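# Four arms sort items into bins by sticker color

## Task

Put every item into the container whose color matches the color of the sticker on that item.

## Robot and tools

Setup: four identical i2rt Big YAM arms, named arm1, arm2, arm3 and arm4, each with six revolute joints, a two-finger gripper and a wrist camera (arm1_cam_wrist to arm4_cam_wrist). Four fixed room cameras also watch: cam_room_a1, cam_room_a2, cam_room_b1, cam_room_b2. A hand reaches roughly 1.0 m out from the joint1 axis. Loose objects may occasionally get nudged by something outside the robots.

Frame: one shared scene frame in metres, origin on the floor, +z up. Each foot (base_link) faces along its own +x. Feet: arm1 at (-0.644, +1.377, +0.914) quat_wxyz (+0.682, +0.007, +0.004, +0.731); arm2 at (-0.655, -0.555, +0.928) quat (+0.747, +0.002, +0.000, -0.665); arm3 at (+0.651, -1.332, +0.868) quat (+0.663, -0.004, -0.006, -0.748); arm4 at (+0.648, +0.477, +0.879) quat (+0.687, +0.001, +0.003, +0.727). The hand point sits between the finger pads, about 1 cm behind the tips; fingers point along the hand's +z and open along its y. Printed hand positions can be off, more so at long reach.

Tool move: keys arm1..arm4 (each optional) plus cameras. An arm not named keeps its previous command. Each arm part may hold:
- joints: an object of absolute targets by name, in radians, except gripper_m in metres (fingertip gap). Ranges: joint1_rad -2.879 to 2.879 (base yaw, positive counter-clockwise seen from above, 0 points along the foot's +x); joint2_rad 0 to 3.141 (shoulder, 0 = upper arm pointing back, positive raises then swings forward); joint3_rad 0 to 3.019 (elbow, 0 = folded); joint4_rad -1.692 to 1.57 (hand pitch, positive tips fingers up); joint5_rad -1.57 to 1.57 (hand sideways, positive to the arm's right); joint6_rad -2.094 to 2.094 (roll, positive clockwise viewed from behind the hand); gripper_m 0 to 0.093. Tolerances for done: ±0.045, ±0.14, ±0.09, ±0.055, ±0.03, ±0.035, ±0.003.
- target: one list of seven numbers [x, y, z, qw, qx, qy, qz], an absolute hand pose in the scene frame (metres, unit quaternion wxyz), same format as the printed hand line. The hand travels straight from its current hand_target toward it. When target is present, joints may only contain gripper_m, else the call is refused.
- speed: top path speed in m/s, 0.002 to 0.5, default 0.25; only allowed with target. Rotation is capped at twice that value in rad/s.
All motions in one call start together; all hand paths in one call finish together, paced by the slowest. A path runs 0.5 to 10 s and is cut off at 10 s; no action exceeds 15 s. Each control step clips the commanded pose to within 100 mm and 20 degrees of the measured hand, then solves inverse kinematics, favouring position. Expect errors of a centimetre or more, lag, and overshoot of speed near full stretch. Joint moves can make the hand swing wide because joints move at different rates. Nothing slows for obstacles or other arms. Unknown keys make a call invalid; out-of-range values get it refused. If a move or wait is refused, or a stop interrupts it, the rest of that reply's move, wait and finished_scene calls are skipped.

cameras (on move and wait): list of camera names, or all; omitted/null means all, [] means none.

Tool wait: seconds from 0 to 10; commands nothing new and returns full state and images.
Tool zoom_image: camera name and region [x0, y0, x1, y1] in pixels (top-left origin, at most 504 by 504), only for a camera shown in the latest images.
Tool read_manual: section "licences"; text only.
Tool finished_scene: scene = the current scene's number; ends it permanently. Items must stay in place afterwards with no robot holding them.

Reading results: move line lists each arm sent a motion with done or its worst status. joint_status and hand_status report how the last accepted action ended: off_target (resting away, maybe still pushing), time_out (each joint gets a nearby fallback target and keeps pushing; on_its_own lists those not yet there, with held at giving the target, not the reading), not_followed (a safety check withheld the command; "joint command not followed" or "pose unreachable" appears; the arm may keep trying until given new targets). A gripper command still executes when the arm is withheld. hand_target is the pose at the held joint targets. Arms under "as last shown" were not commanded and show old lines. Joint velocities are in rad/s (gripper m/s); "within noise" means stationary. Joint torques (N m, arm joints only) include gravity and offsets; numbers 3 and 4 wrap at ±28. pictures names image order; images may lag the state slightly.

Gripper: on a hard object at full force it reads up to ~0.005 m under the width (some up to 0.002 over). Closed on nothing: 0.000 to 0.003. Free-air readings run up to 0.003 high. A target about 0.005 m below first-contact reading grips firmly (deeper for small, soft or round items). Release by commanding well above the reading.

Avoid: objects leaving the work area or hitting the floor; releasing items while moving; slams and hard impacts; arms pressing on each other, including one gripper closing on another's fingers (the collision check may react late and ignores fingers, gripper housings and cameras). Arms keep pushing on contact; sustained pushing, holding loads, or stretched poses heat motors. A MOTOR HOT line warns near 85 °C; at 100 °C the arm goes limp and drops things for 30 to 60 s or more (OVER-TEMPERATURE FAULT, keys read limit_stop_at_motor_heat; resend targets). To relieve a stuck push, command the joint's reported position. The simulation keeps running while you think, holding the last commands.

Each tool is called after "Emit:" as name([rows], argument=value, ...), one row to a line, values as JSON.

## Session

Emit:
move(arm1={"joints": {"joint1_rad": 1.5, "joint2_rad": 1.385, "joint3_rad": 1.333, "joint4_rad": -1.0, "joint5_rad": 0, "joint6_rad": 0}}, arm2={"joints": {"joint1_rad": -1.686, "joint2_rad": 1.385, "joint3_rad": 1.333, "joint4_rad": -1.0, "joint5_rad": 0, "joint6_rad": 0}}, arm3={"joints": {"joint1_rad": 1.691, "joint2_rad": 1.385, "joint3_rad": 1.333, "joint4_rad": -1.0, "joint5_rad": 0, "joint6_rad": 0}}, arm4={"joints": {"joint1_rad": -1.632, "joint2_rad": 1.385, "joint3_rad": 1.333, "joint4_rad": -1.0, "joint5_rad": 0, "joint6_rad": 0}}, cameras=["arm1_cam_wrist", "arm2_cam_wrist", "arm3_cam_wrist", "arm4_cam_wrist"])

Scene clock: 1.93 s.
Joint torques (N m): arm1=[-2.2 -11.22 13.15 1.37 0.04 -0.04] | arm2=[1.2 -13.22 11.6 2.06 -0.01 -0.08] | arm3=[1.08 -14.45 9.95 1.11 0.11 -0.1] | arm4=[1.32 -15.27 9.99 1.06 0.05 0.17]
Motor temperatures (°C): arm1=[20 23 27 23 21 21 21] | arm2=[23 24 26 22 22 20 23] | arm3=[24 23 24 23 24 23 23] | arm4=[22 21 23 22 24 21 24]
Heat: arm1: hottest joint3_rad 27 °C; arm2: hottest joint3_rad 26 °C; arm3: hottest joint1_rad 24 °C; arm4: hottest joint5_rad 24 °C.
move: arm1 done; arm2 done; arm3 done; arm4 done
Joint velocities: within noise
arm1.joint_positions: joint1_rad=+1.504 joint2_rad=+1.403 joint3_rad=+1.314 joint4_rad=-1.009 joint5_rad=-0.002 joint6_rad=+0.007 gripper_m=+0.09398
arm1.joint_status: all done
arm1.hand: x=-1.1575 y=+1.3760 z=+1.1843 quat_wxyz=(+0.000, +0.970, -0.002, -0.242) (m; scene frame)
arm1.hand_target: x=-1.1612 y=+1.3781 z=+1.2041 quat_wxyz=(-0.001, +0.964, -0.001, -0.264) (m; scene frame)
arm1.hand_status: not commanded
arm2.joint_positions: joint1_rad=-1.692 joint2_rad=+1.380 joint3_rad=+1.333 joint4_rad=-1.008 joint5_rad=+0.000 joint6_rad=+0.015 gripper_m=+0.09399
arm2.joint_status: all done
arm2.hand: x=-1.1750 y=-0.5534 z=+1.2102 quat_wxyz=(+0.000, -0.967, +0.009, +0.254) (m; scene frame)
arm2.hand_target: x=-1.1776 y=-0.5566 z=+1.2090 quat_wxyz=(+0.001, -0.967, -0.001, +0.256) (m; scene frame)
arm2.hand_status: not commanded
arm3.joint_positions: joint1_rad=+1.691 joint2_rad=+1.397 joint3_rad=+1.329 joint4_rad=-1.005 joint5_rad=-0.002 joint6_rad=+0.005 gripper_m=+0.09398
arm3.joint_status: all done
arm3.hand: x=+1.1723 y=-1.3286 z=+1.1414 quat_wxyz=(-0.247, -0.001, -0.969, +0.005) (m; scene frame)
arm3.hand_target: x=+1.1726 y=-1.3285 z=+1.1497 quat_wxyz=(-0.257, +0.002, -0.966, +0.007) (m; scene frame)
arm3.hand_status: not commanded
arm4.joint_positions: joint1_rad=-1.638 joint2_rad=+1.403 joint3_rad=+1.319 joint4_rad=-1.008 joint5_rad=+0.001 joint6_rad=-0.012 gripper_m=+0.09398
arm4.joint_status: all done
arm4.hand: x=+1.1686 y=+0.4720 z=+1.1417 quat_wxyz=(-0.235, +0.001, -0.972, +0.005) (m; scene frame)
arm4.hand_target: x=+1.1713 y=+0.4753 z=+1.1585 quat_wxyz=(-0.254, -0.002, -0.967, +0.002) (m; scene frame)
arm4.hand_status: not commanded
pictures: arm1_cam_wrist, arm2_cam_wrist, arm3_cam_wrist, arm4_cam_wrist
Images, in order (width x height): arm1_cam_wrist 672x504, arm2_cam_wrist 672x504, arm3_cam_wrist 672x504, arm4_cam_wrist 672x504.

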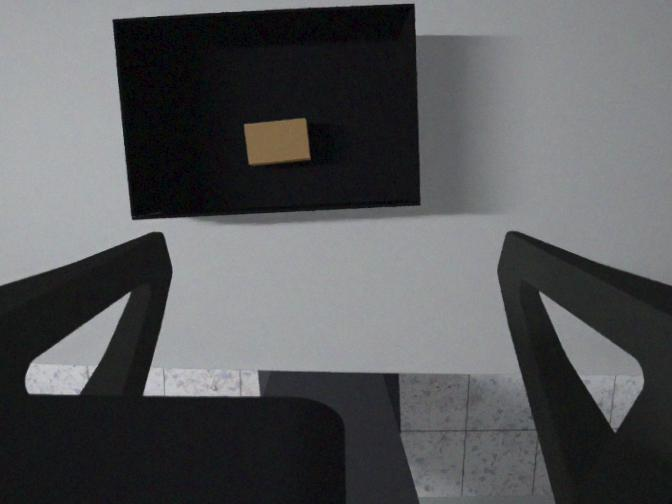

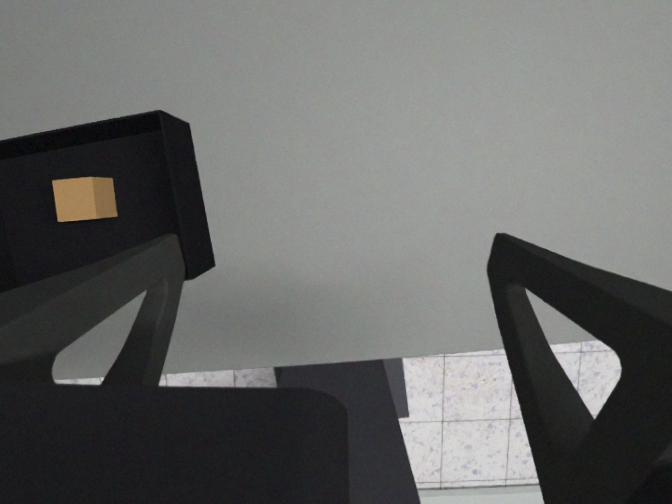

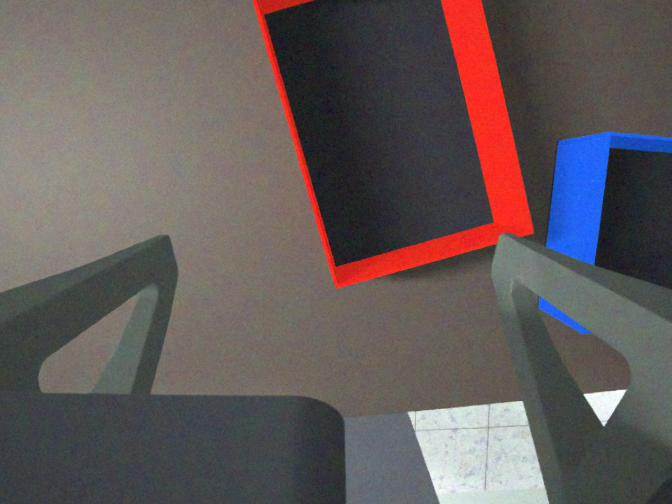

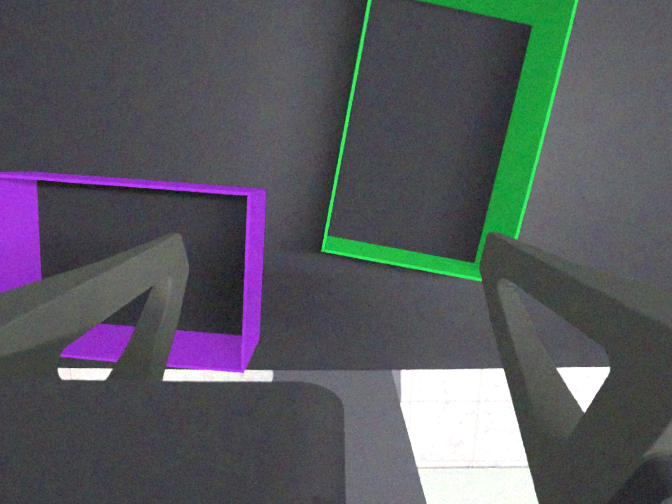

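Emit:
wait(seconds=0, cameras=["cam_room_b1", "cam_room_b2", "cam_room_a1", "cam_room_a2"])

Emit:
zoom_image(camera="cam_room_b2", region=[310, 290, 430, 380])

Emit:
zoom_image(camera="cam_room_b1", region=[190, 290, 310, 380])

Emit:
move(arm1={"target": [-1.238, 1.318, 0.88, -0.0091, -0.9835, -0.0515, 0.1734], "speed": 0.35}, arm2={"target": [-1.200, -0.890, 0.88, -0.0061, -0.9842, -0.0344, 0.1735], "speed": 0.35}, arm3={"joints": {"joint1_rad": -1.963, "joint2_rad": 0.889, "joint3_rad": 0.794, "joint4_rad": -1.127, "joint5_rad": 0, "joint6_rad": 0}}, arm4={"joints": {"joint1_rad": 0.886, "joint2_rad": 0.889, "joint3_rad": 0.794, "joint4_rad": -1.127, "joint5_rad": 0, "joint6_rad": 0}}, cameras=["arm1_cam_wrist", "arm2_cam_wrist", "cam_room_b1", "cam_room_b2"])

Scene clock: 17.83 s.
Joint torques (N m): arm1=[-2.02 -11.05 13.34 1.43 0.07 -0.04] | arm2=[1.2 -13.22 11.62 2.07 -0.02 -0.07] | arm3=[1.14 -14.62 9.95 1.18 0.11 -0.11] | arm4=[1.44 -15.38 10 1.07 0.04 0.13]
Motor temperatures (°C): arm1=[20 23 29 23 21 21 21] | arm2=[23 24 28 22 22 20 23] | arm3=[24 24 25 23 24 23 23] | arm4=[22 22 28 22 24 21 24]
Heat: arm1: hottest joint3_rad 29 °C; arm2: hottest joint3_rad 28 °C; arm3: hottest joint3_rad 25 °C; arm4: hottest joint3_rad 28 °C.
Joint velocities: within noise
arm1.joint_positions: joint1_rad=+1.504 joint2_rad=+1.403 joint3_rad=+1.314 joint4_rad=-1.009 joint5_rad=-0.002 joint6_rad=+0.007 gripper_m=+0.09398
arm1.joint_status: all done
arm1.hand: x=-1.1575 y=+1.3760 z=+1.1843 quat_wxyz=(+0.000, +0.970, -0.002, -0.242) (m; scene frame)
arm1.hand_target: x=-1.1612 y=+1.3781 z=+1.2041 quat_wxyz=(-0.001, +0.964, -0.001, -0.264) (m; scene frame)
arm1.hand_status: not commanded
arm2.joint_positions: joint1_rad=-1.692 joint2_rad=+1.380 joint3_rad=+1.333 joint4_rad=-1.008 joint5_rad=+0.000 joint6_rad=+0.014 gripper_m=+0.09399
arm2.joint_status: all done
arm2.hand: x=-1.1750 y=-0.5534 z=+1.2102 quat_wxyz=(+0.000, -0.967, +0.009, +0.254) (m; scene frame)
arm2.hand_target: x=-1.1776 y=-0.5566 z=+1.2090 quat_wxyz=(+0.001, -0.967, -0.001, +0.256) (m; scene frame)
arm2.hand_status: not commanded
arm3.joint_positions: joint1_rad=+1.691 joint2_rad=+1.397 joint3_rad=+1.329 joint4_rad=-1.005 joint5_rad=-0.002 joint6_rad=+0.005 gripper_m=+0.09398
arm3.joint_status: all done
arm3.hand: x=+1.1723 y=-1.3286 z=+1.1414 quat_wxyz=(-0.247, -0.001, -0.969, +0.005) (m; scene frame)
arm3.hand_target: x=+1.1726 y=-1.3285 z=+1.1497 quat_wxyz=(-0.257, +0.002, -0.966, +0.007) (m; scene frame)
arm3.hand_status: not commanded
arm4.joint_positions: joint1_rad=-1.638 joint2_rad=+1.403 joint3_rad=+1.319 joint4_rad=-1.008 joint5_rad=+0.001 joint6_rad=-0.012 gripper_m=+0.09398
arm4.joint_status: all done
arm4.hand: x=+1.1686 y=+0.4720 z=+1.1417 quat_wxyz=(-0.235, +0.001, -0.972, +0.005) (m; scene frame)
arm4.hand_target: x=+1.1713 y=+0.4753 z=+1.1585 quat_wxyz=(-0.254, -0.002, -0.967, +0.002) (m; scene frame)
arm4.hand_status: not commanded
pictures: cam_room_a1, cam_room_a2, cam_room_b1, cam_room_b2
Images, in order (width x height): cam_room_a1 672x504, cam_room_a2 672x504, cam_room_b1 672x504, cam_room_b2 672x504.

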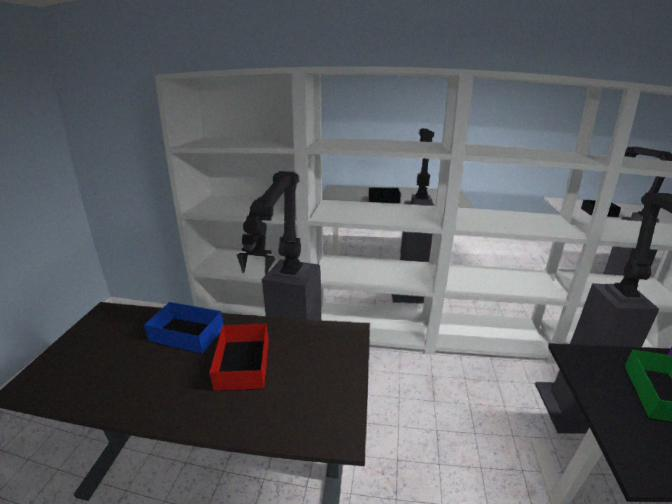

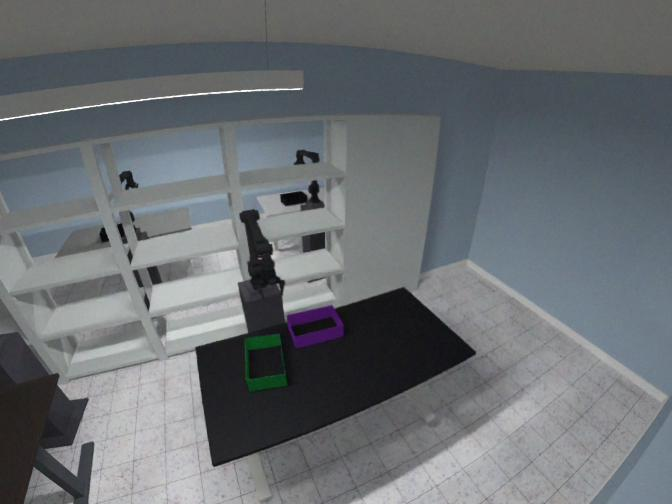

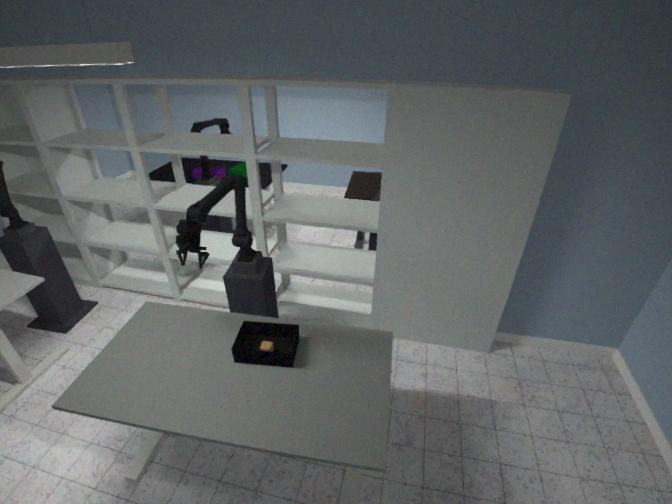

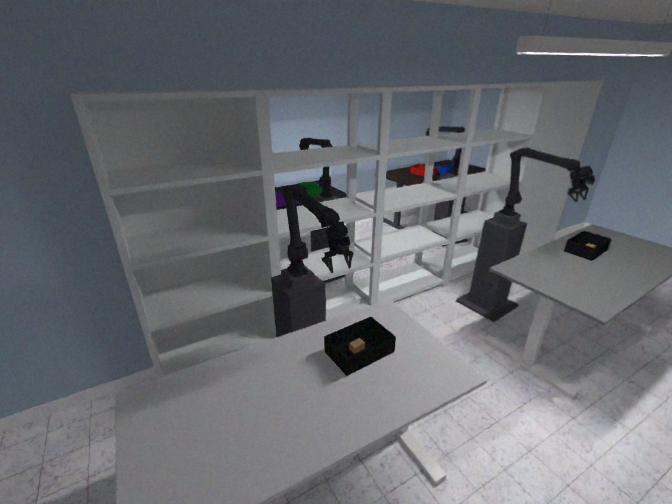

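Scaled by 4.200.

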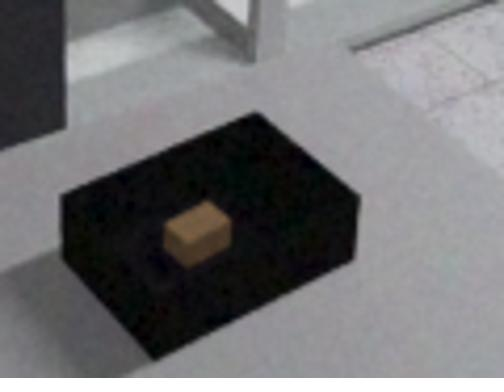

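Scaled by 4.200.

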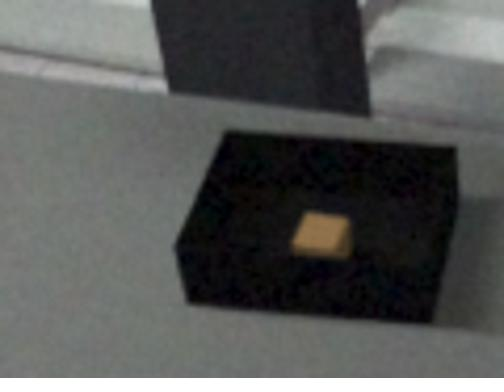

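Scene clock: 20.40 s.
Joint torques (N m): arm1=[-1.14 -15.33 12.16 1.42 -0.04 -0.04] | arm2=[0.09 -19.72 12.63 1.62 0.35 0.22] | arm3=[0.79 -4.6 9.02 0.4 -0.08 -0.1] | arm4=[0.97 -4.6 8.98 0.31 0.11 0.15]
Motor temperatures (°C): arm1=[20 23 29 23 21 21 21] | arm2=[23 24 28 22 22 20 23] | arm3=[24 24 25 23 24 23 23] | arm4=[22 22 28 22 24 21 24]
Heat: arm1: hottest joint3_rad 29 °C; arm2: hottest joint3_rad 28 °C; arm3: hottest joint3_rad 25 °C; arm4: hottest joint3_rad 28 °C.
move: arm1 off_target; arm2 off_target; arm3 done; arm4 done
Joint velocities: within noise
arm1.joint_positions: joint1_rad=+1.593 joint2_rad=+1.992 joint3_rad=+1.184 joint4_rad=-0.501 joint5_rad=-0.005 joint6_rad=+0.004 gripper_m=+0.09398
arm1.joint_status: not commanded
arm1.hand: x=-1.2087 y=+1.3255 z=+0.8575 quat_wxyz=(+0.007, +0.989, +0.044, -0.138) (m; scene frame)
arm1.hand_target: x=-1.2364 y=+1.3179 z=+0.8811 quat_wxyz=(+0.009, +0.983, +0.052, -0.173) (m; scene frame)
arm1.hand_status: off_target (0.038 m and 4.2 deg from the pose sent, 0.320 m and 10.1 deg at the start)
arm2.joint_positions: joint1_rad=-1.083 joint2_rad=+2.067 joint3_rad=+1.356 joint4_rad=-0.591 joint5_rad=+0.168 joint6_rad=+0.487 gripper_m=+0.09399
arm2.joint_status: not commanded
arm2.hand: x=-1.1782 y=-0.8816 z=+0.8734 quat_wxyz=(+0.003, -0.987, -0.048, +0.156) (m; scene frame)
arm2.hand_target: x=-1.1991 y=-0.8894 z=+0.8806 quat_wxyz=(-0.006, -0.984, -0.034, +0.174) (m; scene frame)
arm2.hand_status: off_target (0.024 m and 2.7 deg from the pose sent, 0.472 m and 10.6 deg at the start)
arm3.joint_positions: joint1_rad=-1.954 joint2_rad=+0.891 joint3_rad=+0.799 joint4_rad=-1.121 joint5_rad=+0.002 joint6_rad=+0.005 gripper_m=+0.09402
arm3.joint_status: all done
arm3.hand: x=+0.3860 y=-1.1817 z=+1.0674 quat_wxyz=(+0.039, -0.953, +0.249, +0.170) (m; scene frame)
arm3.hand_target: x=+0.3895 y=-1.1811 z=+1.0653 quat_wxyz=(+0.038, -0.953, +0.251, +0.166) (m; scene frame)
arm3.hand_status: not commanded
arm4.joint_positions: joint1_rad=+0.885 joint2_rad=+0.891 joint3_rad=+0.792 joint4_rad=-1.117 joint5_rad=-0.001 joint6_rad=-0.011 gripper_m=+0.09402
arm4.joint_status: all done
arm4.hand: x=+0.4049 y=+0.6561 z=+1.0790 quat_wxyz=(-0.053, +0.937, -0.300, -0.169) (m; scene frame)
arm4.hand_target: x=+0.4063 y=+0.6548 z=+1.0796 quat_wxyz=(-0.051, +0.936, -0.305, -0.167) (m; scene frame)
arm4.hand_status: not commanded
pictures: arm1_cam_wrist, arm2_cam_wrist, cam_room_b1, cam_room_b2
Images, in order (width x height): arm1_cam_wrist 672x504, arm2_cam_wrist 672x504, cam_room_b1 672x504, cam_room_b2 672x504.

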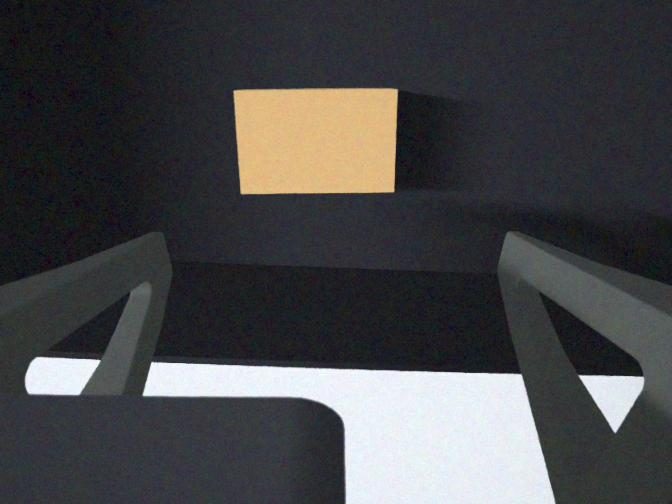

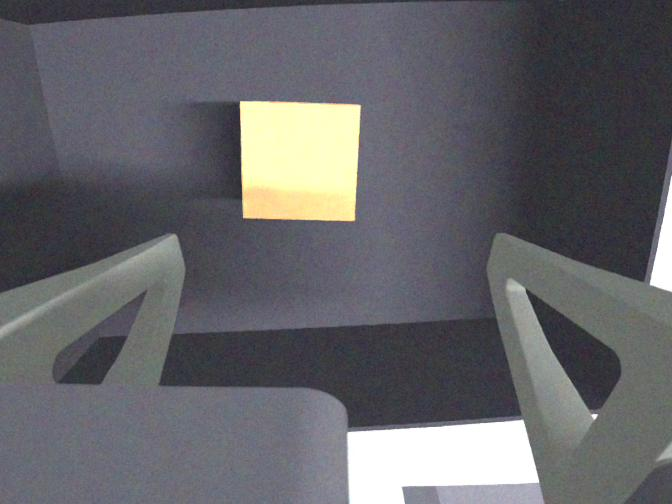

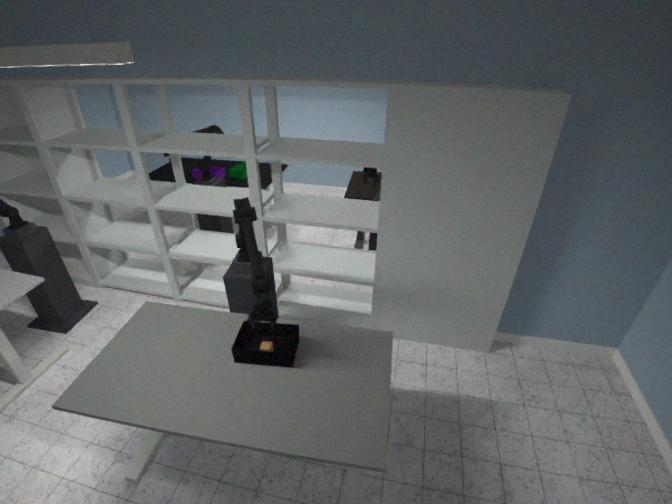

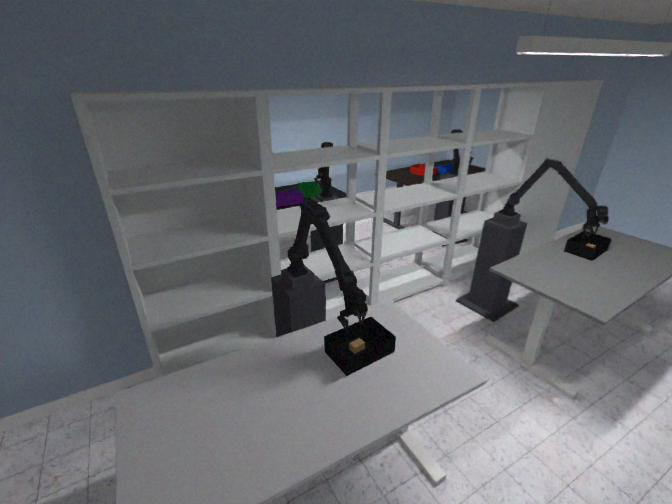

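Emit:
move(arm1={"target": [-1.245, 1.310, 0.757, -0.0091, -0.9835, -0.0515, 0.1734], "speed": 0.18}, arm2={"target": [-1.206, -0.908, 0.752, -0.0061, -0.9842, -0.0344, 0.1735], "speed": 0.18}, cameras=["arm1_cam_wrist", "arm2_cam_wrist"])

Emit:
move(arm1={"joints": {"gripper_m": 0.045}}, arm2={"joints": {"gripper_m": 0.035}}, cameras=["arm1_cam_wrist", "arm2_cam_wrist"])

Scene clock: 30.13 s.
Joint torques (N m): arm1=[-0.62 -14.86 9.73 1.33 0.09 0.11] | arm2=[1.55 -20.89 10.63 1.98 0.36 0.2] | arm3=[0.62 -4.6 8.99 0.43 -0.07 -0.09] | arm4=[0.97 -4.66 9.03 0.13 0.13 0.15]
Motor temperatures (°C): arm1=[20 23 30 23 21 21 21] | arm2=[23 24 29 22 22 20 23] | arm3=[24 23 26 23 24 23 23] | arm4=[22 22 29 22 24 21 24]
Heat: arm1: hottest joint3_rad 30 °C; arm2: hottest joint3_rad 29 °C; arm3: hottest joint3_rad 26 °C; arm4: hottest joint3_rad 29 °C.
move: arm1 off_target; arm2 off_target
Joint velocities: within noise
arm1.joint_positions: joint1_rad=+1.605 joint2_rad=+2.236 joint3_rad=+1.217 joint4_rad=-0.266 joint5_rad=-0.003 joint6_rad=+0.004 gripper_m=+0.09398
arm1.joint_status: not commanded
arm1.hand: x=-1.2219 y=+1.3183 z=+0.7483 quat_wxyz=(+0.008, +0.987, +0.050, -0.150) (m; scene frame)
arm1.hand_target: x=-1.2442 y=+1.3100 z=+0.7579 quat_wxyz=(+0.009, +0.983, +0.052, -0.174) (m; scene frame)
arm1.hand_status: off_target (0.026 m and 2.7 deg from the pose sent, 0.108 m and 4.2 deg at the start)
arm2.joint_positions: joint1_rad=-1.080 joint2_rad=+2.326 joint3_rad=+1.431 joint4_rad=-0.405 joint5_rad=+0.173 joint6_rad=+0.506 gripper_m=+0.09399
arm2.joint_status: not commanded
arm2.hand: x=-1.1932 y=-0.8927 z=+0.7535 quat_wxyz=(+0.003, -0.987, -0.039, +0.159) (m; scene frame)
arm2.hand_target: x=-1.2051 y=-0.9076 z=+0.7525 quat_wxyz=(-0.006, -0.984, -0.034, +0.173) (m; scene frame)
arm2.hand_status: off_target (0.020 m and 2.1 deg from the pose sent, 0.127 m and 2.7 deg at the start)
arm3, arm4: as last shown
pictures: arm1_cam_wrist, arm2_cam_wrist
Images, in order (width x height): arm1_cam_wrist 672x504, arm2_cam_wrist 672x504.

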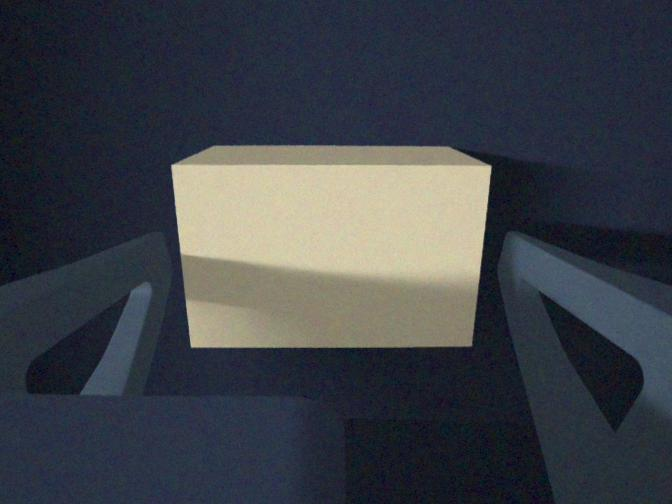

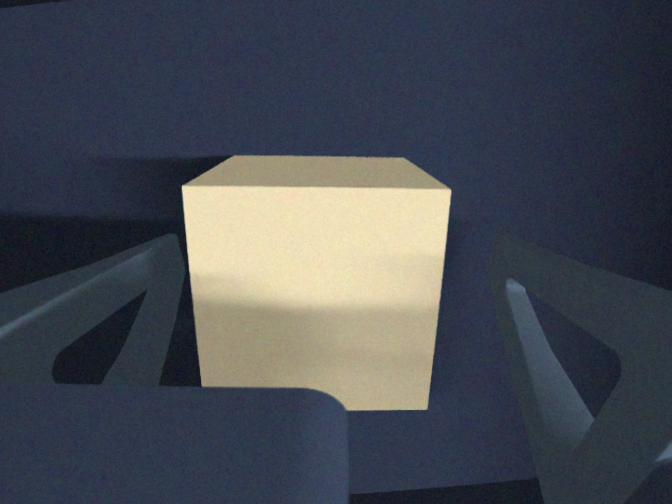

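Scene clock: 30.77 s.
Joint torques (N m): arm1=[-0.38 -15.03 9.77 1.52 0.13 0.1] | arm2=[1.49 -20.89 10.55 1.85 0.26 0.2] | arm3=[0.79 -4.54 8.99 0.43 -0.08 -0.1] | arm4=[0.91 -4.66 9.02 0.23 0.13 0.11]
Motor temperatures (°C): arm1=[20 24 30 23 21 21 21] | arm2=[23 24 29 22 22 20 23] | arm3=[24 23 26 23 24 23 23] | arm4=[22 22 29 22 24 21 24]
Heat: arm1: hottest joint3_rad 30 °C; arm2: hottest joint3_rad 29 °C; arm3: hottest joint3_rad 26 °C; arm4: hottest joint3_rad 29 °C.
move: arm1 off_target; arm2 off_target
Joint velocities: within noise
arm1.joint_positions: joint1_rad=+1.605 joint2_rad=+2.236 joint3_rad=+1.218 joint4_rad=-0.266 joint5_rad=-0.003 joint6_rad=+0.004 gripper_m=+0.06887
arm1.joint_status: gripper_m off_target (ended at +0.06890, target +0.04500)
arm1.hand: x=-1.2223 y=+1.3182 z=+0.7485 quat_wxyz=(+0.008, +0.987, +0.049, -0.150) (m; scene frame)
arm1.hand_target: x=-1.2442 y=+1.3100 z=+0.7579 quat_wxyz=(+0.009, +0.983, +0.051, -0.174) (m; scene frame)
arm1.hand_status: not commanded
arm2.joint_positions: joint1_rad=-1.080 joint2_rad=+2.326 joint3_rad=+1.433 joint4_rad=-0.403 joint5_rad=+0.175 joint6_rad=+0.507 gripper_m=+0.05322
arm2.joint_status: gripper_m off_target (ended at +0.05324, target +0.03500)
arm2.hand: x=-1.1944 y=-0.8932 z=+0.7542 quat_wxyz=(+0.003, -0.986, -0.038, +0.161) (m; scene frame)
arm2.hand_target: x=-1.2053 y=-0.9076 z=+0.7526 quat_wxyz=(-0.006, -0.984, -0.034, +0.173) (m; scene frame)
arm2.hand_status: not commanded
arm3, arm4: as last shown
pictures: arm1_cam_wrist, arm2_cam_wrist
Images, in order (width x height): arm1_cam_wrist 672x504, arm2_cam_wrist 672x504.

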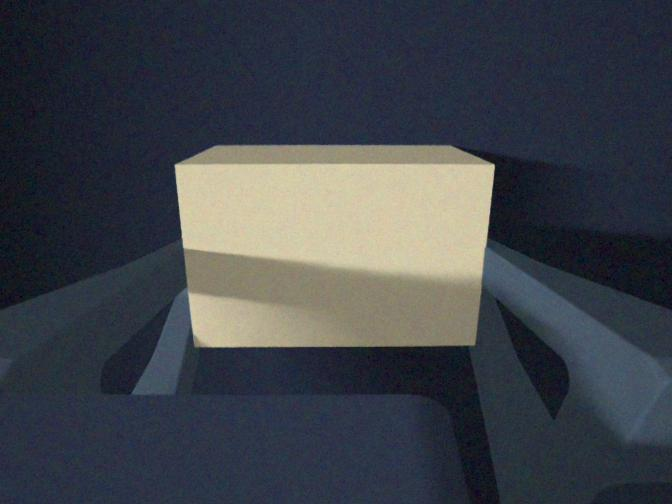

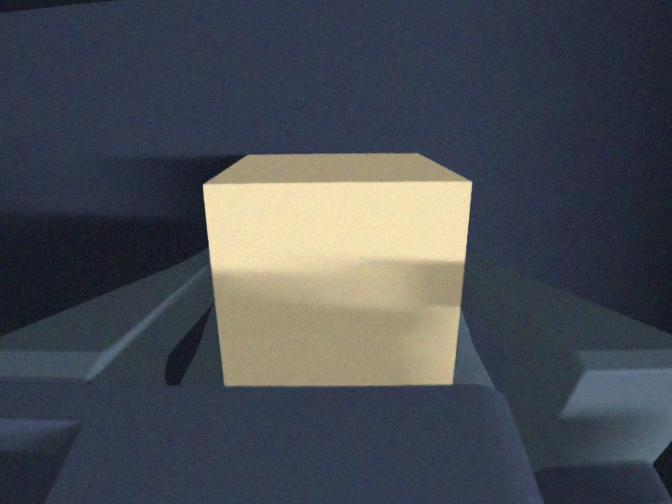

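Emit:
move(arm1={"target": [-1.17, 1.318, 0.95, -0.0091, -0.9835, -0.0515, 0.1734], "speed": 0.4}, arm2={"target": [-1.13, -0.87, 0.95, -0.0061, -0.9842, -0.0344, 0.1735], "speed": 0.4}, cameras=[])

Emit:
move(arm1={"joints": {"joint4_rad": 0.8}}, arm2={"joints": {"joint4_rad": 0.8, "joint5_rad": 0}}, cameras=["cam_room_b1", "cam_room_b2"])

Emit:
zoom_image(camera="cam_room_b2", region=[310, 230, 430, 340])

Emit:
zoom_image(camera="cam_room_b1", region=[210, 210, 330, 320])

Scene clock: 45.10 s.
Joint torques (N m): arm1=[-1.49 -10.93 9.51 0.54 0.08 0.1] | arm2=[1.2 -16.21 8.92 1.01 0.32 0.21] | arm3=[0.79 -4.66 8.99 0.43 -0.07 -0.11] | arm4=[0.56 -4.72 9.05 0.23 0.11 0.16]
Motor temperatures (°C): arm1=[20 24 30 23 21 21 22] | arm2=[23 25 30 22 22 20 23] | arm3=[24 23 26 23 24 23 23] | arm4=[22 22 31 22 24 21 24]
Heat: arm1: hottest joint3_rad 30 °C; arm2: hottest joint3_rad 30 °C; arm3: hottest joint3_rad 26 °C; arm4: hottest joint3_rad 31 °C.
move: arm1 done; arm2 off_target
Joint velocities: within noise
arm1.joint_positions: joint1_rad=+1.605 joint2_rad=+1.717 joint3_rad=+1.063 joint4_rad=-0.571 joint5_rad=-0.003 joint6_rad=+0.005 gripper_m=+0.06887
arm1.joint_status: not commanded
arm1.hand: x=-1.1711 y=+1.3227 z=+0.9537 quat_wxyz=(+0.009, +0.983, +0.049, -0.180) (m; scene frame)
arm1.hand_target: x=-1.1700 y=+1.3180 z=+0.9500 quat_wxyz=(+0.009, +0.983, +0.052, -0.173) (m; scene frame)
arm1.hand_status: done (0.006 m and 0.8 deg from the pose sent, 0.208 m and 2.7 deg at the start)
arm2.joint_positions: joint1_rad=-1.054 joint2_rad=+1.809 joint3_rad=+1.220 joint4_rad=-0.639 joint5_rad=+0.182 joint6_rad=+0.529 gripper_m=+0.05322
arm2.joint_status: not commanded
arm2.hand: x=-1.1382 y=-0.8715 z=+0.9677 quat_wxyz=(-0.017, -0.981, -0.036, +0.190) (m; scene frame)
arm2.hand_target: x=-1.1297 y=-0.8698 z=+0.9504 quat_wxyz=(-0.006, -0.984, -0.035, +0.174) (m; scene frame)
arm2.hand_status: off_target (0.020 m and 2.3 deg from the pose sent, 0.207 m and 1.9 deg at the start)
arm3, arm4: as last shown
pictures: none
No camera images: "cameras" was empty.

Scene clock: 46.80 s.
Joint torques (N m): arm1=[-1.85 -12.45 10.39 2.59 0.08 0.04] | arm2=[1.26 -17.55 9.87 3.54 -0.18 0.16] | arm3=[0.67 -4.78 9.01 0.44 -0.08 -0.1] | arm4=[1.2 -4.95 9.05 0.27 0.13 0.17]
Motor temperatures (°C): arm1=[20 24 30 23 21 21 22] | arm2=[23 25 30 22 22 20 23] | arm3=[24 23 26 23 24 23 23] | arm4=[22 22 31 22 24 21 24]
Heat: arm1: hottest joint3_rad 30 °C; arm2: hottest joint3_rad 30 °C; arm3: hottest joint3_rad 26 °C; arm4: hottest joint3_rad 31 °C.
move: arm1 done; arm2 done
Joint velocities: within noise
arm1.joint_positions: joint1_rad=+1.605 joint2_rad=+1.718 joint3_rad=+1.061 joint4_rad=+0.777 joint5_rad=-0.003 joint6_rad=+0.005 gripper_m=+0.06887
arm1.joint_status: all done
arm1.hand: x=-1.3269 y=+1.3056 z=+1.2155 quat_wxyz=(+0.040, +0.657, +0.035, -0.752) (m; scene frame)
arm1.hand_target: x=-1.3278 y=+1.2991 z=+1.2192 quat_wxyz=(+0.045, +0.649, +0.036, -0.759) (m; scene frame)
arm1.hand_status: not commanded
arm2.joint_positions: joint1_rad=-1.052 joint2_rad=+1.811 joint3_rad=+1.219 joint4_rad=+0.774 joint5_rad=+0.003 joint6_rad=+0.530 gripper_m=+0.05319
arm2.joint_status: all done
arm2.hand: x=-1.2494 y=-0.9928 z=+1.2394 quat_wxyz=(-0.421, -0.640, -0.033, +0.642) (m; scene frame)
arm2.hand_target: x=-1.2479 y=-0.9977 z=+1.2254 quat_wxyz=(-0.428, -0.642, -0.032, +0.636) (m; scene frame)
arm2.hand_status: not commanded
arm3, arm4: as last shown
pictures: cam_room_b1, cam_room_b2
Images, in order (width x height): cam_room_b1 672x504, cam_room_b2 672x504.

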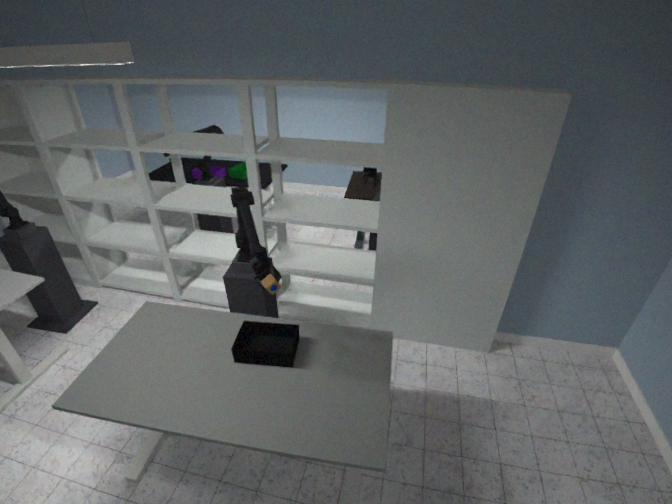

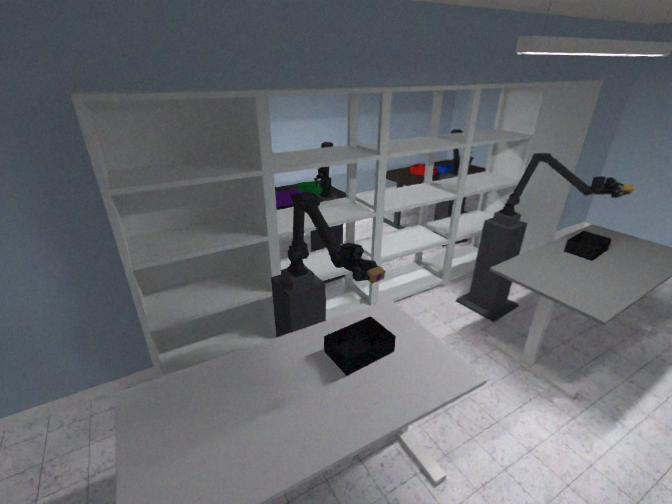

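Scaled by 4.200.

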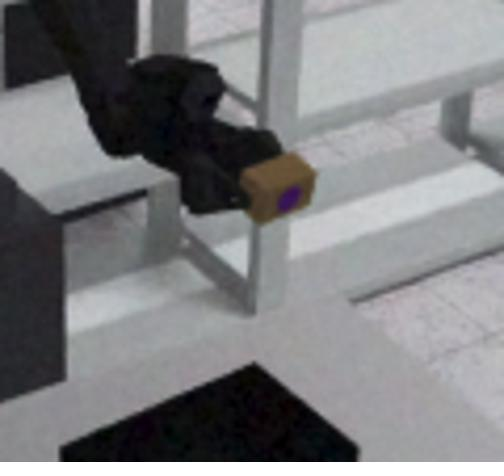

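Scaled by 4.200.

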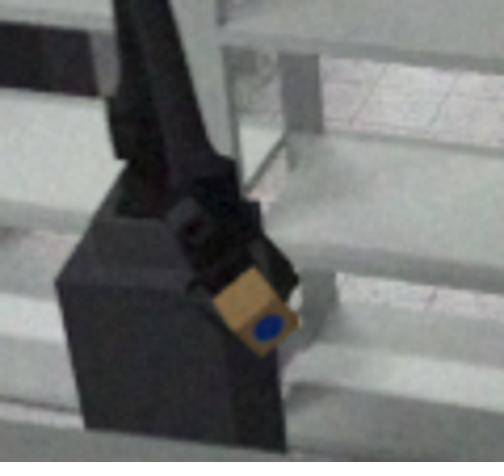

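Emit:
move(arm1={"joints": {"joint1_rad": 0.0, "joint2_rad": 0.911, "joint3_rad": 0.688, "joint4_rad": -0.999, "joint5_rad": 0, "joint6_rad": 0}}, arm2={"joints": {"joint1_rad": -0.3, "joint2_rad": 0.911, "joint3_rad": 0.688, "joint4_rad": -0.999, "joint5_rad": 0, "joint6_rad": 0}}, cameras=[])

Emit:
move(arm1={"joints": {"joint1_rad": -2.2475}}, arm2={"joints": {"joint1_rad": 0.924}}, cameras=["cam_room_b2"])

Emit:
move(arm1={"target": [0.012, 0.918, 1.085, 0.1657, 0.2945, 0.9397, -0.0519], "speed": 0.4}, arm2={"target": [0.004, -0.947, 1.08, 0.2087, 0.2588, 0.9413, -0.0574], "speed": 0.4}, cameras=["arm1_cam_wrist", "arm2_cam_wrist"])

Emit:
move(arm1={"target": [0.002, 0.924, 0.988, 0.1657, 0.2945, 0.9397, -0.0519], "speed": 0.12}, arm2={"target": [0.004, -0.947, 0.99, 0.2087, 0.2588, 0.9413, -0.0574], "speed": 0.12}, cameras=["arm1_cam_wrist", "arm2_cam_wrist"])

Scene clock: 64.20 s.
Joint torques (N m): arm1=[-2.2 -2.14 11.71 0.64 -0.06 -0.04] | arm2=[1.26 -5.95 10.44 0.99 0.14 -0.08] | arm3=[0.73 -4.72 9.01 0.44 -0.07 -0.11] | arm4=[1.14 -4.6 9.03 0.32 0.11 0.12]
Motor temperatures (°C): arm1=[20 25 31 23 21 21 22] | arm2=[23 25 31 22 22 20 24] | arm3=[24 23 27 23 24 23 23] | arm4=[22 22 32 22 24 21 24]
Heat: arm1: hottest joint3_rad 31 °C; arm2: hottest joint3_rad 31 °C; arm3: hottest joint3_rad 27 °C; arm4: hottest joint3_rad 32 °C.
move: arm1 done; arm2 done
Joint velocities: within noise
arm1.joint_positions: joint1_rad=+0.005 joint2_rad=+0.919 joint3_rad=+0.681 joint4_rad=-0.991 joint5_rad=+0.002 joint6_rad=+0.005 gripper_m=+0.06889
arm1.joint_status: all done
arm1.hand: x=-0.6626 y=+1.6758 z=+1.0663 quat_wxyz=(-0.112, +0.719, -0.673, -0.131) (m; scene frame)
arm1.hand_target: x=-0.6615 y=+1.6760 z=+1.0708 quat_wxyz=(-0.114, +0.719, -0.673, -0.133) (m; scene frame)
arm1.hand_status: not commanded
arm2.joint_positions: joint1_rad=-0.306 joint2_rad=+0.917 joint3_rad=+0.696 joint4_rad=-0.987 joint5_rad=-0.003 joint6_rad=+0.014 gripper_m=+0.05318
arm2.joint_status: all done
arm2.hand: x=-0.7127 y=-0.8556 z=+1.0856 quat_wxyz=(-0.116, -0.763, -0.622, +0.135) (m; scene frame)
arm2.hand_target: x=-0.7104 y=-0.8506 z=+1.0830 quat_wxyz=(-0.110, -0.757, -0.630, +0.132) (m; scene frame)
arm2.hand_status: not commanded
arm3, arm4: as last shown
pictures: none
No camera images: "cameras" was empty.

Scene clock: 66.27 s.
Joint torques (N m): arm1=[-2.84 -1.9 11.47 0.49 -0.04 0] | arm2=[0.85 -6.07 10.45 0.98 0 -0.07] | arm3=[0.67 -4.84 9.03 0.44 -0.07 -0.1] | arm4=[1.03 -4.31 9.05 0.24 0.09 0.17]
Motor temperatures (°C): arm1=[20 25 31 23 21 21 22] | arm2=[23 25 31 22 22 20 24] | arm3=[24 23 27 23 24 23 23] | arm4=[22 22 32 22 24 21 24]
Heat: arm1: hottest joint3_rad 31 °C; arm2: hottest joint3_rad 31 °C; arm3: hottest joint3_rad 27 °C; arm4: hottest joint3_rad 32 °C.
move: arm1 done; arm2 done
Joint velocities: within noise
arm1.joint_positions: joint1_rad=-2.243 joint2_rad=+0.919 joint3_rad=+0.681 joint4_rad=-0.991 joint5_rad=+0.002 joint6_rad=+0.005 gripper_m=+0.06891
arm1.joint_status: all done
arm1.hand: x=-0.3951 y=+1.2062 z=+1.0609 quat_wxyz=(-0.155, -0.295, -0.941, +0.052) (m; scene frame)
arm1.hand_target: x=-0.3955 y=+1.2052 z=+1.0654 quat_wxyz=(-0.158, -0.295, -0.941, +0.053) (m; scene frame)
arm1.hand_status: not commanded
arm2.joint_positions: joint1_rad=+0.922 joint2_rad=+0.917 joint3_rad=+0.696 joint4_rad=-0.987 joint5_rad=+0.000 joint6_rad=+0.013 gripper_m=+0.05317
arm2.joint_status: all done
arm2.hand: x=-0.3926 y=-0.7110 z=+1.0867 quat_wxyz=(-0.174, -0.265, -0.947, +0.044) (m; scene frame)
arm2.hand_target: x=-0.3969 y=-0.7078 z=+1.0841 quat_wxyz=(-0.168, -0.258, -0.950, +0.044) (m; scene frame)
arm2.hand_status: not commanded
arm3, arm4: as last shown
pictures: cam_room_b2
Images, in order (width x height): cam_room_b2 672x504.

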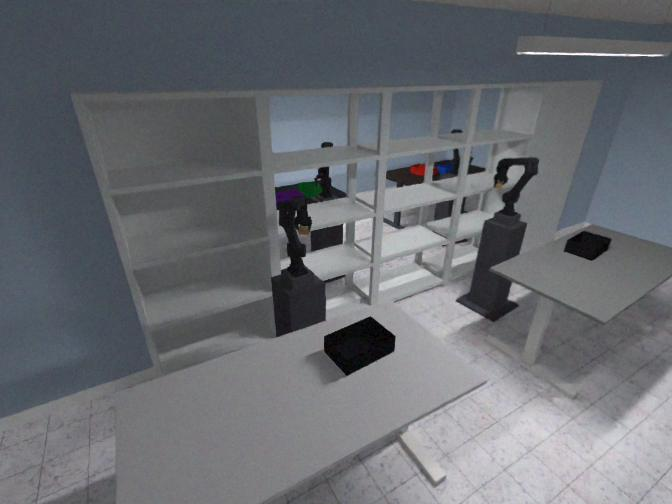

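Scene clock: 68.63 s.
Joint torques (N m): arm1=[-2.96 -21.48 17.16 0.53 -0.03 -0.08] | arm2=[0.62 -22.59 16.88 1.02 0.16 -0.06] | arm3=[0.79 -4.72 9.02 0.42 -0.07 -0.1] | arm4=[0.85 -4.54 9.1 0.17 0.14 0.13]
Motor temperatures (°C): arm1=[20 25 31 23 21 21 22] | arm2=[23 25 31 22 22 20 24] | arm3=[24 23 27 23 24 23 23] | arm4=[22 22 32 22 24 21 24]
Heat: arm1: hottest joint3_rad 31 °C; arm2: hottest joint3_rad 31 °C; arm3: hottest joint3_rad 27 °C; arm4: hottest joint3_rad 32 °C.
move: arm1 off_target; arm2 off_target
Joint velocities: within noise
arm1.joint_positions: joint1_rad=-2.243 joint2_rad=+2.314 joint3_rad=+2.391 joint4_rad=-1.332 joint5_rad=-0.006 joint6_rad=+0.004 gripper_m=+0.06891
arm1.joint_status: not commanded
arm1.hand: x=+0.0057 y=+0.9320 z=+1.0617 quat_wxyz=(-0.143, -0.295, -0.944, +0.044) (m; scene frame)
arm1.hand_target: x=+0.0106 y=+0.9189 z=+1.0853 quat_wxyz=(-0.167, -0.295, -0.940, +0.053) (m; scene frame)
arm1.hand_status: off_target (0.028 m and 2.7 deg from the pose sent, 0.499 m and 1.2 deg at the start)
arm2.joint_positions: joint1_rad=+0.922 joint2_rad=+2.108 joint3_rad=+1.961 joint4_rad=-1.015 joint5_rad=+0.001 joint6_rad=+0.013 gripper_m=+0.05317
arm2.joint_status: not commanded
arm2.hand: x=-0.0096 y=-0.9367 z=+1.0675 quat_wxyz=(-0.197, -0.264, -0.943, +0.051) (m; scene frame)
arm2.hand_target: x=+0.0029 y=-0.9464 z=+1.0803 quat_wxyz=(-0.210, -0.259, -0.941, +0.058) (m; scene frame)
arm2.hand_status: off_target (0.021 m and 1.7 deg from the pose sent, 0.462 m and 4.3 deg at the start)
arm3, arm4: as last shown
pictures: arm1_cam_wrist, arm2_cam_wrist
Images, in order (width x height): arm1_cam_wrist 672x504, arm2_cam_wrist 672x504.

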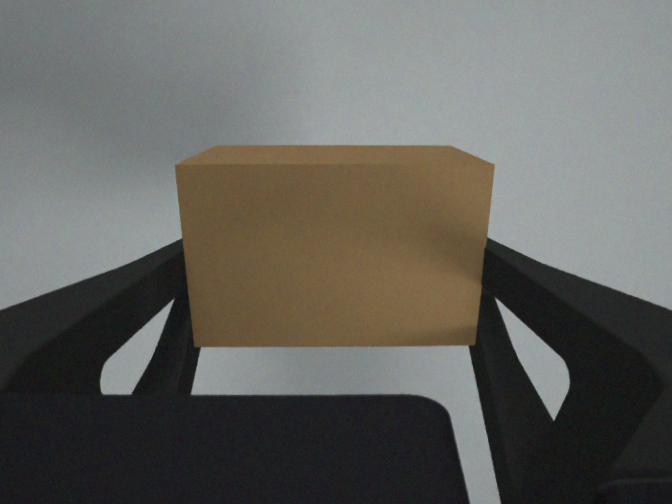

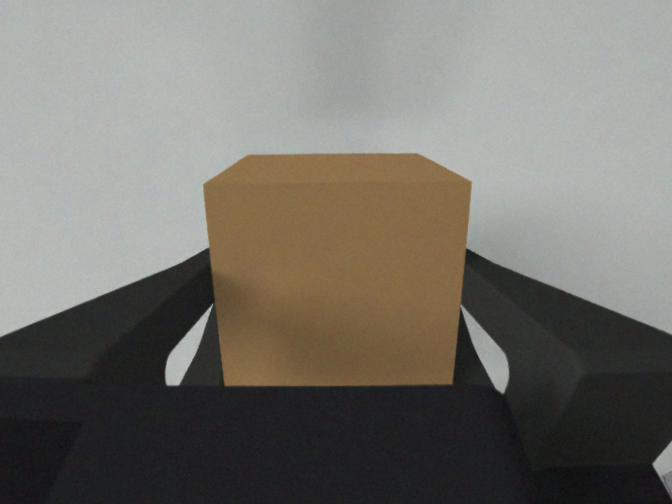

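Scene clock: 69.97 s.
Joint torques (N m): arm1=[-2.61 -18.55 8.94 1.8 -0.04 -0.02] | arm2=[0.62 -21.42 10.09 2.35 0.04 -0.05] | arm3=[0.56 -4.66 8.98 0.4 -0.08 -0.1] | arm4=[0.85 -4.42 8.94 0.21 0.13 0.15]
Motor temperatures (°C): arm1=[20 25 31 23 21 21 22] | arm2=[23 26 31 22 22 20 24] | arm3=[24 23 27 23 24 23 23] | arm4=[22 22 32 22 24 21 24]
Heat: arm1: hottest joint3_rad 31 °C; arm2: hottest joint3_rad 31 °C; arm3: hottest joint3_rad 27 °C; arm4: hottest joint3_rad 32 °C.
move: arm1 off_target; arm2 off_target
Joint velocities: within noise
arm1.joint_positions: joint1_rad=-2.243 joint2_rad=+2.261 joint3_rad=+2.164 joint4_rad=-1.082 joint5_rad=-0.007 joint6_rad=+0.004 gripper_m=+0.06891
arm1.joint_status: not commanded
arm1.hand: x=+0.0083 y=+0.9296 z=+1.0174 quat_wxyz=(-0.179, -0.293, -0.938, +0.055) (m; scene frame)
arm1.hand_target: x=+0.0014 y=+0.9247 z=+0.9884 quat_wxyz=(-0.166, -0.295, -0.940, +0.052) (m; scene frame)
arm1.hand_status: off_target (0.031 m and 1.6 deg from the pose sent, 0.074 m and 2.8 deg at the start)
arm2.joint_positions: joint1_rad=+0.922 joint2_rad=+2.145 joint3_rad=+1.899 joint4_rad=-0.847 joint5_rad=+0.003 joint6_rad=+0.012 gripper_m=+0.05317
arm2.joint_status: not commanded
arm2.hand: x=+0.0061 y=-0.9461 z=+1.0281 quat_wxyz=(-0.229, -0.262, -0.936, +0.061) (m; scene frame)
arm2.hand_target: x=+0.0026 y=-0.9462 z=+0.9909 quat_wxyz=(-0.209, -0.259, -0.941, +0.057) (m; scene frame)
arm2.hand_status: off_target (0.038 m and 2.4 deg from the pose sent, 0.079 m and 1.7 deg at the start)
arm3.joint_positions: joint1_rad=-1.954 joint2_rad=+0.891 joint3_rad=+0.799 joint4_rad=-1.121 joint5_rad=+0.002 joint6_rad=+0.005 gripper_m=+0.09402
arm3.joint_status: not commanded
arm3.hand: x=+0.3860 y=-1.1817 z=+1.0674 quat_wxyz=(+0.039, -0.953, +0.249, +0.170) (m; scene frame)
arm3.hand_target: x=+0.3895 y=-1.1811 z=+1.0653 quat_wxyz=(+0.038, -0.953, +0.251, +0.166) (m; scene frame)
arm3.hand_status: not commanded
arm4.joint_positions: joint1_rad=+0.885 joint2_rad=+0.891 joint3_rad=+0.792 joint4_rad=-1.117 joint5_rad=-0.001 joint6_rad=-0.011 gripper_m=+0.09402
arm4.joint_status: not commanded
arm4.hand: x=+0.4049 y=+0.6561 z=+1.0790 quat_wxyz=(-0.053, +0.937, -0.300, -0.169) (m; scene frame)
arm4.hand_target: x=+0.4063 y=+0.6548 z=+1.0796 quat_wxyz=(-0.051, +0.936, -0.305, -0.167) (m; scene frame)
arm4.hand_status: not commanded
pictures: arm1_cam_wrist, arm2_cam_wrist
Images, in order (width x height): arm1_cam_wrist 672x504, arm2_cam_wrist 672x504.

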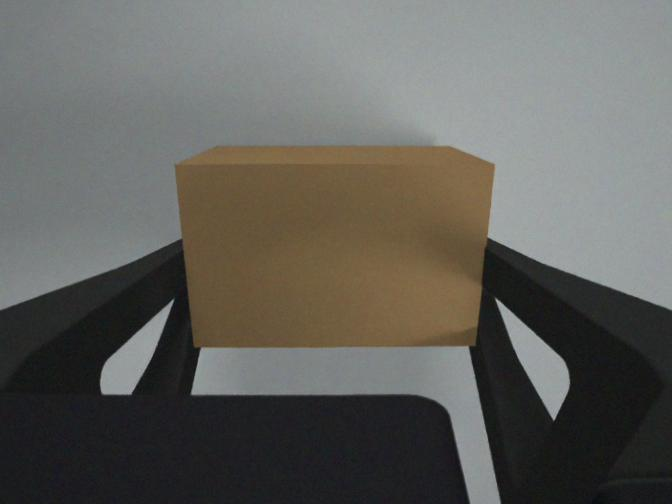

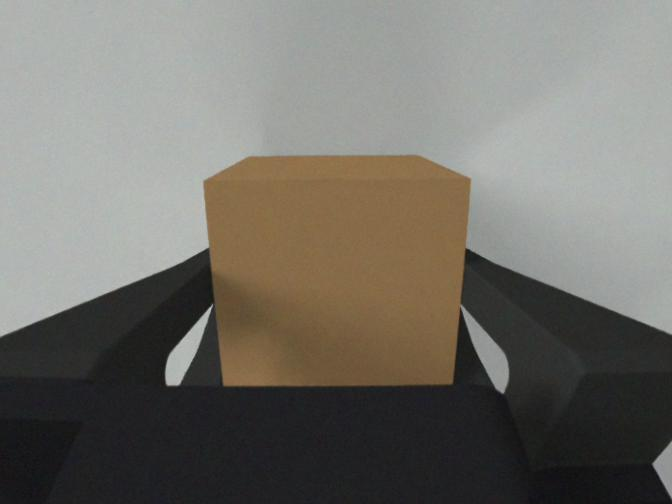

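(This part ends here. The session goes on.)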